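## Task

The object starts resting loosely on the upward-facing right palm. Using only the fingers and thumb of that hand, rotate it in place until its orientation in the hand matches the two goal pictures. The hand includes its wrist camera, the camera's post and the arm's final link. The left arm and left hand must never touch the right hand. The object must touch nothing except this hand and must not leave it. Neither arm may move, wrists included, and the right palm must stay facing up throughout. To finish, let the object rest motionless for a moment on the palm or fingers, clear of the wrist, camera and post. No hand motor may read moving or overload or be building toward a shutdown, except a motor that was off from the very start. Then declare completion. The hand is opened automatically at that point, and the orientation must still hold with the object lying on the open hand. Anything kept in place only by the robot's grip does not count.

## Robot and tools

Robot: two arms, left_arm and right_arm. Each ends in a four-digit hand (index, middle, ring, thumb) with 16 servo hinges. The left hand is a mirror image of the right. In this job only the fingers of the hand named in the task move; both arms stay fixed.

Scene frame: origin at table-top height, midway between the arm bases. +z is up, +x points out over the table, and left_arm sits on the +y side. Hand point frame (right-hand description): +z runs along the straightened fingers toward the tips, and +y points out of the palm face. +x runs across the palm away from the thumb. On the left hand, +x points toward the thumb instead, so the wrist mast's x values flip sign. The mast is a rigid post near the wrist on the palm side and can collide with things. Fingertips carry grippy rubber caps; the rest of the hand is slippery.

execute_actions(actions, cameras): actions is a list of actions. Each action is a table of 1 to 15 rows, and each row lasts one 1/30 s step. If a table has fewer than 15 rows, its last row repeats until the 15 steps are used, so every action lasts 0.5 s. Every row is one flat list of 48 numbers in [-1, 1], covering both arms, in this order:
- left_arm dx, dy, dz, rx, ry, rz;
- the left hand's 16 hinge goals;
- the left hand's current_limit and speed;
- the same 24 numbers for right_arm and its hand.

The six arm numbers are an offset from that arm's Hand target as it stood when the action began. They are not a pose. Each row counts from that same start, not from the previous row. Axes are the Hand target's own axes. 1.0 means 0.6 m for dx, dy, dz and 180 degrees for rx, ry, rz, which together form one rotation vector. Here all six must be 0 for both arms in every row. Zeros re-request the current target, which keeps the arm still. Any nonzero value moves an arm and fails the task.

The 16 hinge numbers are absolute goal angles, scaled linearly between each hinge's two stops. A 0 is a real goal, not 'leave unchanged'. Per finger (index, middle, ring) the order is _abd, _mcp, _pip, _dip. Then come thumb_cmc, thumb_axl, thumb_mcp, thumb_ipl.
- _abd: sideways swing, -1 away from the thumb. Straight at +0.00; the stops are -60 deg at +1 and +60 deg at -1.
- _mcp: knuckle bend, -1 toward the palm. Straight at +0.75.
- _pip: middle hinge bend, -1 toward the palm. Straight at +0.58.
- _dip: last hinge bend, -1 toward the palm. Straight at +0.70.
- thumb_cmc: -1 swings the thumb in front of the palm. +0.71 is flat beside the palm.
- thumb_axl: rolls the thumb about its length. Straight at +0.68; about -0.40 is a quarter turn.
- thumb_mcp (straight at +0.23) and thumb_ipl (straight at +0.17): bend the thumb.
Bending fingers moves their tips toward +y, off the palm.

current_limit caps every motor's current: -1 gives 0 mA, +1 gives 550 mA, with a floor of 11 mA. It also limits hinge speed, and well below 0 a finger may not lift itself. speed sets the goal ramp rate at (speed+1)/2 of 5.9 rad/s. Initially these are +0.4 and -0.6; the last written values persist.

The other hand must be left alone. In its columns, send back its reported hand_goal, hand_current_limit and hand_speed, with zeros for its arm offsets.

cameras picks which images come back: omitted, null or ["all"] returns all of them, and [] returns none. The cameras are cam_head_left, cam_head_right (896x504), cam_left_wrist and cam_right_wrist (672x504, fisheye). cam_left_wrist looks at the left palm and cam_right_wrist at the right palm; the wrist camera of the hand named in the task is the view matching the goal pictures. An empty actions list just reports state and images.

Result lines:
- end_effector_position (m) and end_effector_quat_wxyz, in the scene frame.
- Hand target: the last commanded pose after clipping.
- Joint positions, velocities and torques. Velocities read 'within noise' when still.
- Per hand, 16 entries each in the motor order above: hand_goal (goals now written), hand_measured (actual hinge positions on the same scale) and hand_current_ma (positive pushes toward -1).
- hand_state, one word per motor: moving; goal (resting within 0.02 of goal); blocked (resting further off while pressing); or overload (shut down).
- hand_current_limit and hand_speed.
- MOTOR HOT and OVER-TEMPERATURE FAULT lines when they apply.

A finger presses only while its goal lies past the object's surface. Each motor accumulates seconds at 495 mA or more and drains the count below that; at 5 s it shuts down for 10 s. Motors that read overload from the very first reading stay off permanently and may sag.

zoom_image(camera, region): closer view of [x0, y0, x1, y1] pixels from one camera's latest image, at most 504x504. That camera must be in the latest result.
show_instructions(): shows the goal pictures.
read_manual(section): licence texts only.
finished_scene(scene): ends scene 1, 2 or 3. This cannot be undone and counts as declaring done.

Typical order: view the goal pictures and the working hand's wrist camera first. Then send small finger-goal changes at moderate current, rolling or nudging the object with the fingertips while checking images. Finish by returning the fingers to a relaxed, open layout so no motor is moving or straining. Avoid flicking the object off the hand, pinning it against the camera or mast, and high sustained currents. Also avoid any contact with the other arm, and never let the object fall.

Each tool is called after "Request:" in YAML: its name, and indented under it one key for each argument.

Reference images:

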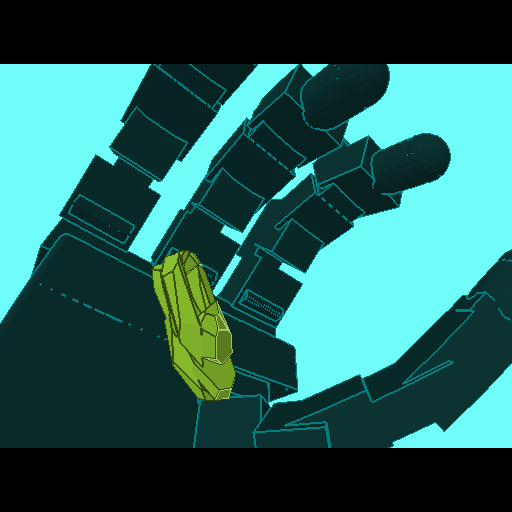

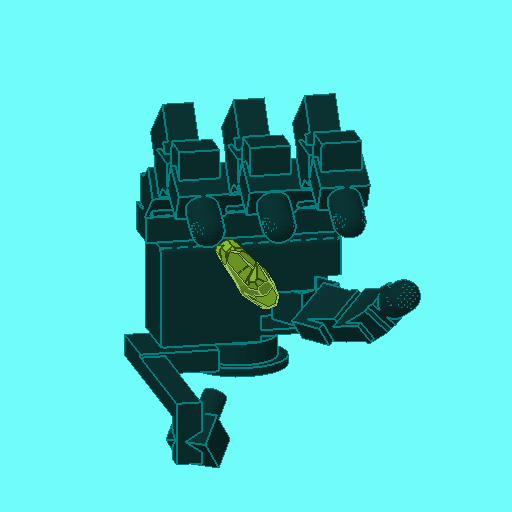

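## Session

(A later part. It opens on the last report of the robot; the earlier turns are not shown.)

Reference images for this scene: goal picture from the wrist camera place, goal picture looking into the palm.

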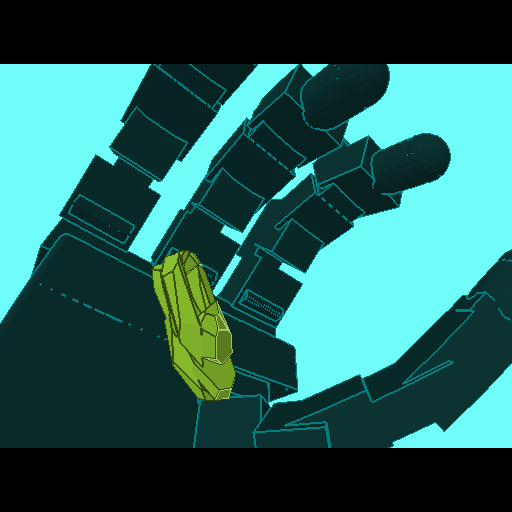

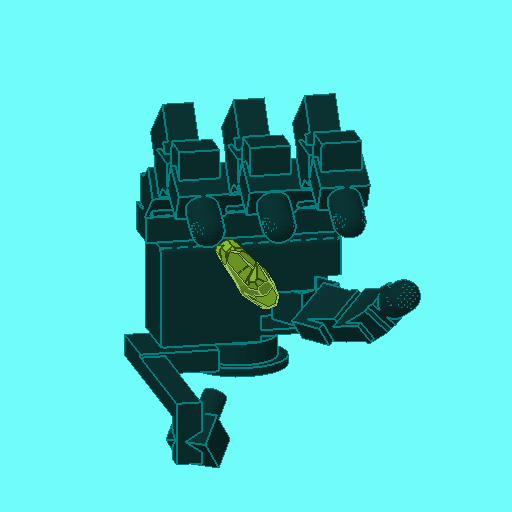

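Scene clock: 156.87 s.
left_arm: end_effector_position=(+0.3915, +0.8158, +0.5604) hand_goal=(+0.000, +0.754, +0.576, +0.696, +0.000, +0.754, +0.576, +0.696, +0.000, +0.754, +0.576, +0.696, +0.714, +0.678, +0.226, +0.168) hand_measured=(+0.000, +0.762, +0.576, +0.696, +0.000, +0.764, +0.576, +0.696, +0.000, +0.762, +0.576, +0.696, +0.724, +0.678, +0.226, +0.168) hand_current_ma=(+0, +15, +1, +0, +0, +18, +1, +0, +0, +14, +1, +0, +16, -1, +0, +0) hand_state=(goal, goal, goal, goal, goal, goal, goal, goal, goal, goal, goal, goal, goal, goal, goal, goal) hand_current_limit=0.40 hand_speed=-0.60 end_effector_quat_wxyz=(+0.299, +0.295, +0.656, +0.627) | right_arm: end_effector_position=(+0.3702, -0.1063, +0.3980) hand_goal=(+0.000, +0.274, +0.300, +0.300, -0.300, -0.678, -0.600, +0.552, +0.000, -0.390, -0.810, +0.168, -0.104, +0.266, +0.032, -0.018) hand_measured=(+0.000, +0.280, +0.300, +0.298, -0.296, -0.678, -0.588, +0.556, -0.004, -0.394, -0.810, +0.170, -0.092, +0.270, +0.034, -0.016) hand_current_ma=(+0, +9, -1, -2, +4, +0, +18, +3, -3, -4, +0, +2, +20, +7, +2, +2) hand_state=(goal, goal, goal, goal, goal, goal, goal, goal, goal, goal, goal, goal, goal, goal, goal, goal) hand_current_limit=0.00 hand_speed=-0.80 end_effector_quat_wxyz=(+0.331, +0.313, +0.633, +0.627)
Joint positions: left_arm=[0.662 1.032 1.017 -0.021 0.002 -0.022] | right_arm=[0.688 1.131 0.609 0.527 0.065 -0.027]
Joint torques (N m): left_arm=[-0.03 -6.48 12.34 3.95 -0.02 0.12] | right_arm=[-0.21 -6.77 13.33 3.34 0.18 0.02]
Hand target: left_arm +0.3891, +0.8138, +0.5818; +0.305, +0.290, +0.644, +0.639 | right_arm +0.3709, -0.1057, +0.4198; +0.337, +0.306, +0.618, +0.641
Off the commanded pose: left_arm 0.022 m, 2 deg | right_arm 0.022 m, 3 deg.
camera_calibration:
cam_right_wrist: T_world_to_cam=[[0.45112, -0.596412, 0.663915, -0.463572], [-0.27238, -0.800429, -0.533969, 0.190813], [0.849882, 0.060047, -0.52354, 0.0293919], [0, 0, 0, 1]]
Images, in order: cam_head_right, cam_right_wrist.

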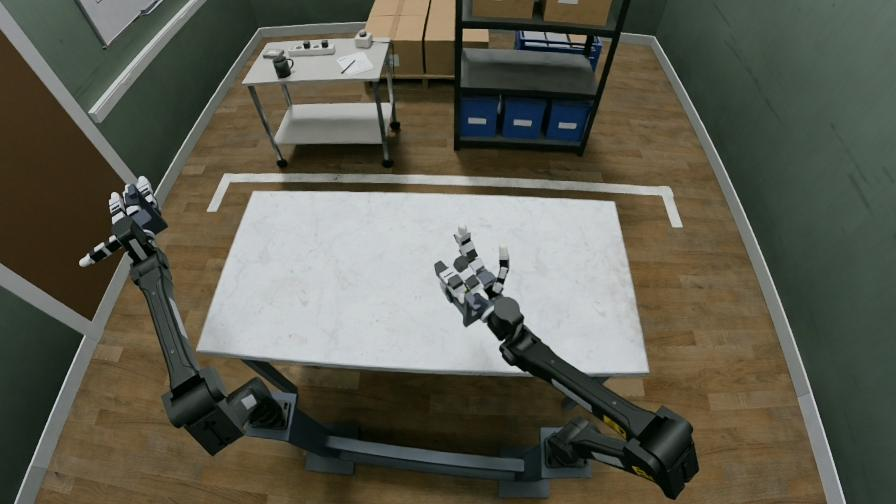

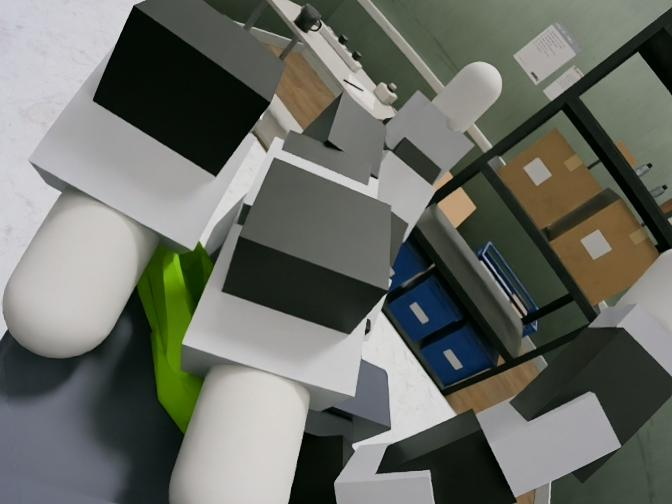

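Request:
execute_actions:
  actions:
    - [[0,0,0,0,0,0,0,0.754,0.576,0.696,0,0.754,0.576,0.696,0,0.754,0.576,0.696,0.714,0.678,0.226,0.168,0.4,-0.6,0,0,0,0,0,0,0,0.274,0.3,0.3,-0.3,-0.678,-0.1,0.552,0.2,-0.45,-0.5,0.167,-0.104,0.266,0.032,-0.018,0,-0.7]]
    - [[0,0,0,0,0,0,0,0.754,0.576,0.696,0,0.754,0.576,0.696,0,0.754,0.576,0.696,0.714,0.678,0.226,0.168,0.4,-0.6,0,0,0,0,0,0,0,0.274,0.3,0.3,0,-0.3,0,0.4,0,-0.3,0.1,0.167,-0.104,0.266,0.032,-0.018,0,-0.6]]
    - [[0,0,0,0,0,0,0,0.754,0.576,0.696,0,0.754,0.576,0.696,0,0.754,0.576,0.696,0.714,0.678,0.226,0.168,0.4,-0.6,0,0,0,0,0,0,0,0.274,0.3,0.3,0,0.274,0.3,0.4,0,0.274,0.3,0.3,-0.104,0.266,0.032,-0.018,0,-0.6]]
    - [[0,0,0,0,0,0,0,0.754,0.576,0.696,0,0.754,0.576,0.696,0,0.754,0.576,0.696,0.714,0.678,0.226,0.168,0.4,-0.6,0,0,0,0,0,0,0,0.274,0.3,0.3,0,0.274,0.3,0.3,0,0.274,0.3,0.3,-0.104,0.266,0.032,-0.018,0,-0.6]]
  cameras: ["cam_right_wrist","cam_head_right","cam_head_left"]

Request:
zoom_image:
  camera: "cam_head_right"
  region: [435, 255, 505, 325]

Request:
zoom_image:
  camera: "cam_right_wrist"
  region: [50, 220, 330, 500]

Scene clock: 164.63 s.
left_arm: end_effector_position=(+0.3915, +0.8158, +0.5604) hand_goal=(+0.000, +0.754, +0.576, +0.696, +0.000, +0.754, +0.576, +0.696, +0.000, +0.754, +0.576, +0.696, +0.714, +0.678, +0.226, +0.168) hand_measured=(+0.000, +0.762, +0.576, +0.696, +0.000, +0.764, +0.576, +0.696, +0.000, +0.762, +0.576, +0.696, +0.724, +0.678, +0.226, +0.168) hand_current_ma=(+0, +15, +1, +0, +0, +18, +1, +0, +0, +14, +1, +0, +16, -1, +0, +0) hand_state=(goal, goal, goal, goal, goal, goal, goal, goal, goal, goal, goal, goal, goal, goal, goal, goal) hand_current_limit=0.40 hand_speed=-0.60 end_effector_quat_wxyz=(+0.299, +0.295, +0.656, +0.627) | right_arm: end_effector_position=(+0.3702, -0.1063, +0.3980) hand_goal=(+0.000, +0.274, +0.300, +0.300, +0.000, +0.274, +0.300, +0.300, +0.000, +0.274, +0.300, +0.300, -0.104, +0.266, +0.032, -0.018) hand_measured=(+0.000, +0.280, +0.300, +0.298, -0.002, +0.280, +0.300, +0.302, +0.004, +0.280, +0.300, +0.298, -0.092, +0.270, +0.034, -0.016) hand_current_ma=(+0, +9, +0, -2, -2, +9, +0, +2, +3, +8, +0, -2, +20, +7, +2, +2) hand_state=(goal, goal, goal, goal, goal, goal, goal, goal, goal, goal, goal, goal, goal, goal, goal, goal) hand_current_limit=0.00 hand_speed=-0.60 end_effector_quat_wxyz=(+0.331, +0.313, +0.633, +0.627)
Joint positions: left_arm=[0.662 1.032 1.017 -0.021 0.002 -0.022] | right_arm=[0.688 1.131 0.609 0.527 0.065 -0.027]
Joint torques (N m): left_arm=[0.03 -6.59 12.33 3.93 -0.02 0.12] | right_arm=[-0.21 -6.89 13.53 3.49 0.18 0.02]
Motor temperatures (°C): left_arm=[28 32 67 26 25 24] | right_arm=[28 31 40 29 25 26]
Heat: left arm: hottest elbow 67 °C; right arm: hottest elbow 40 °C.
Hand target: left_arm +0.3891, +0.8138, +0.5818; +0.305, +0.290, +0.644, +0.639 | right_arm +0.3709, -0.1057, +0.4198; +0.337, +0.306, +0.618, +0.641
Off the commanded pose: left_arm 0.022 m, 2 deg | right_arm 0.022 m, 3 deg.
camera_calibration:
cam_right_wrist: T_world_to_cam=[[0.45112, -0.596412, 0.663915, -0.463572], [-0.27238, -0.800429, -0.533969, 0.190813], [0.849882, 0.060047, -0.52354, 0.0293919], [0, 0, 0, 1]]
Images, in order: cam_head_left, cam_head_right, cam_right_wrist.

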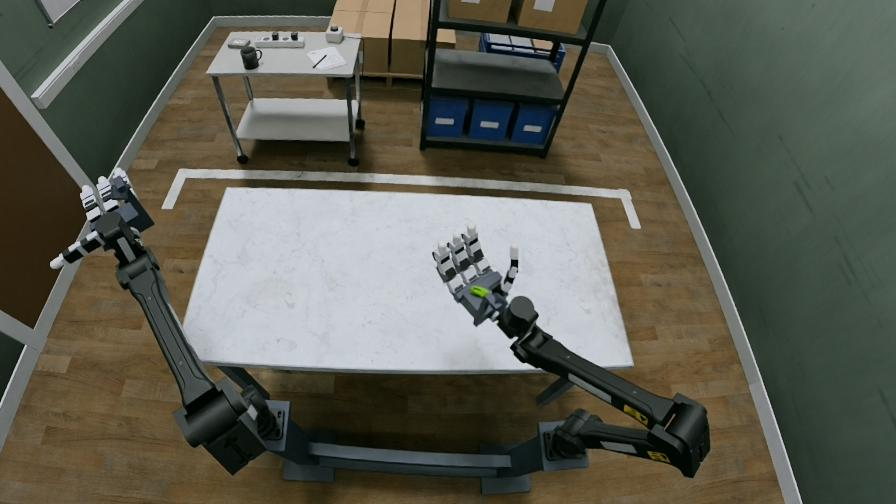

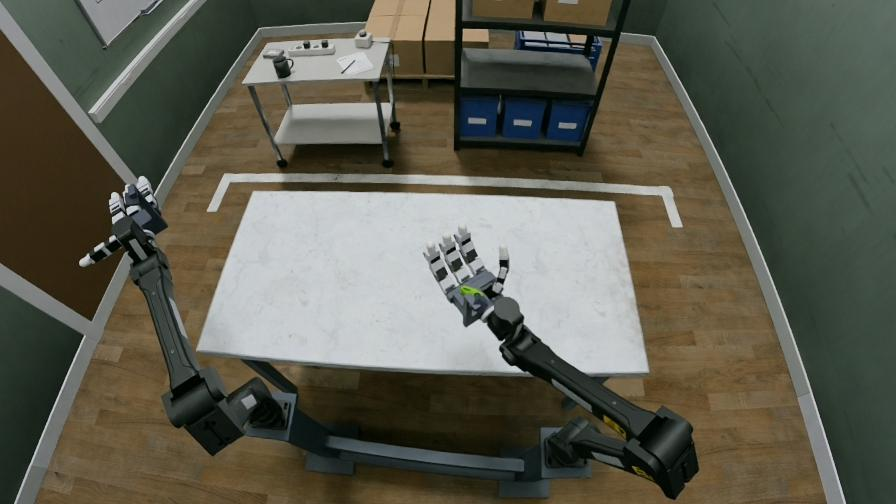

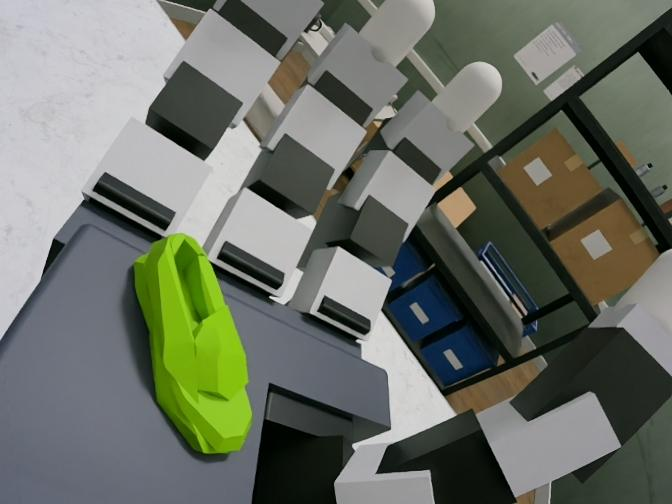

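Scaled by 7.200 from the camera's 896x504 image, which has a finer 1280x720 frame.

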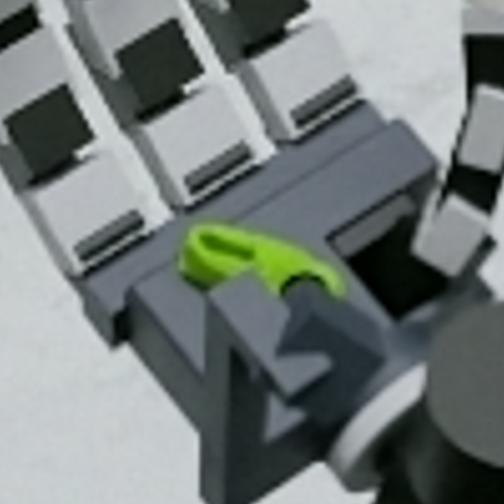

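Scaled by 1.800 from the camera's 672x504 image, which has a finer 960x720 frame.

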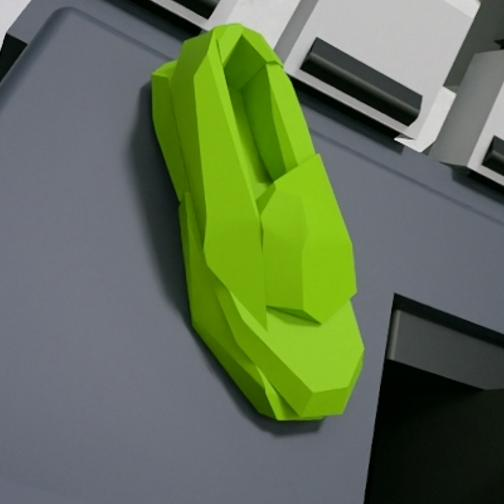

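Request:
finished_scene:
  scene: 3

The scene is finished: the task was done.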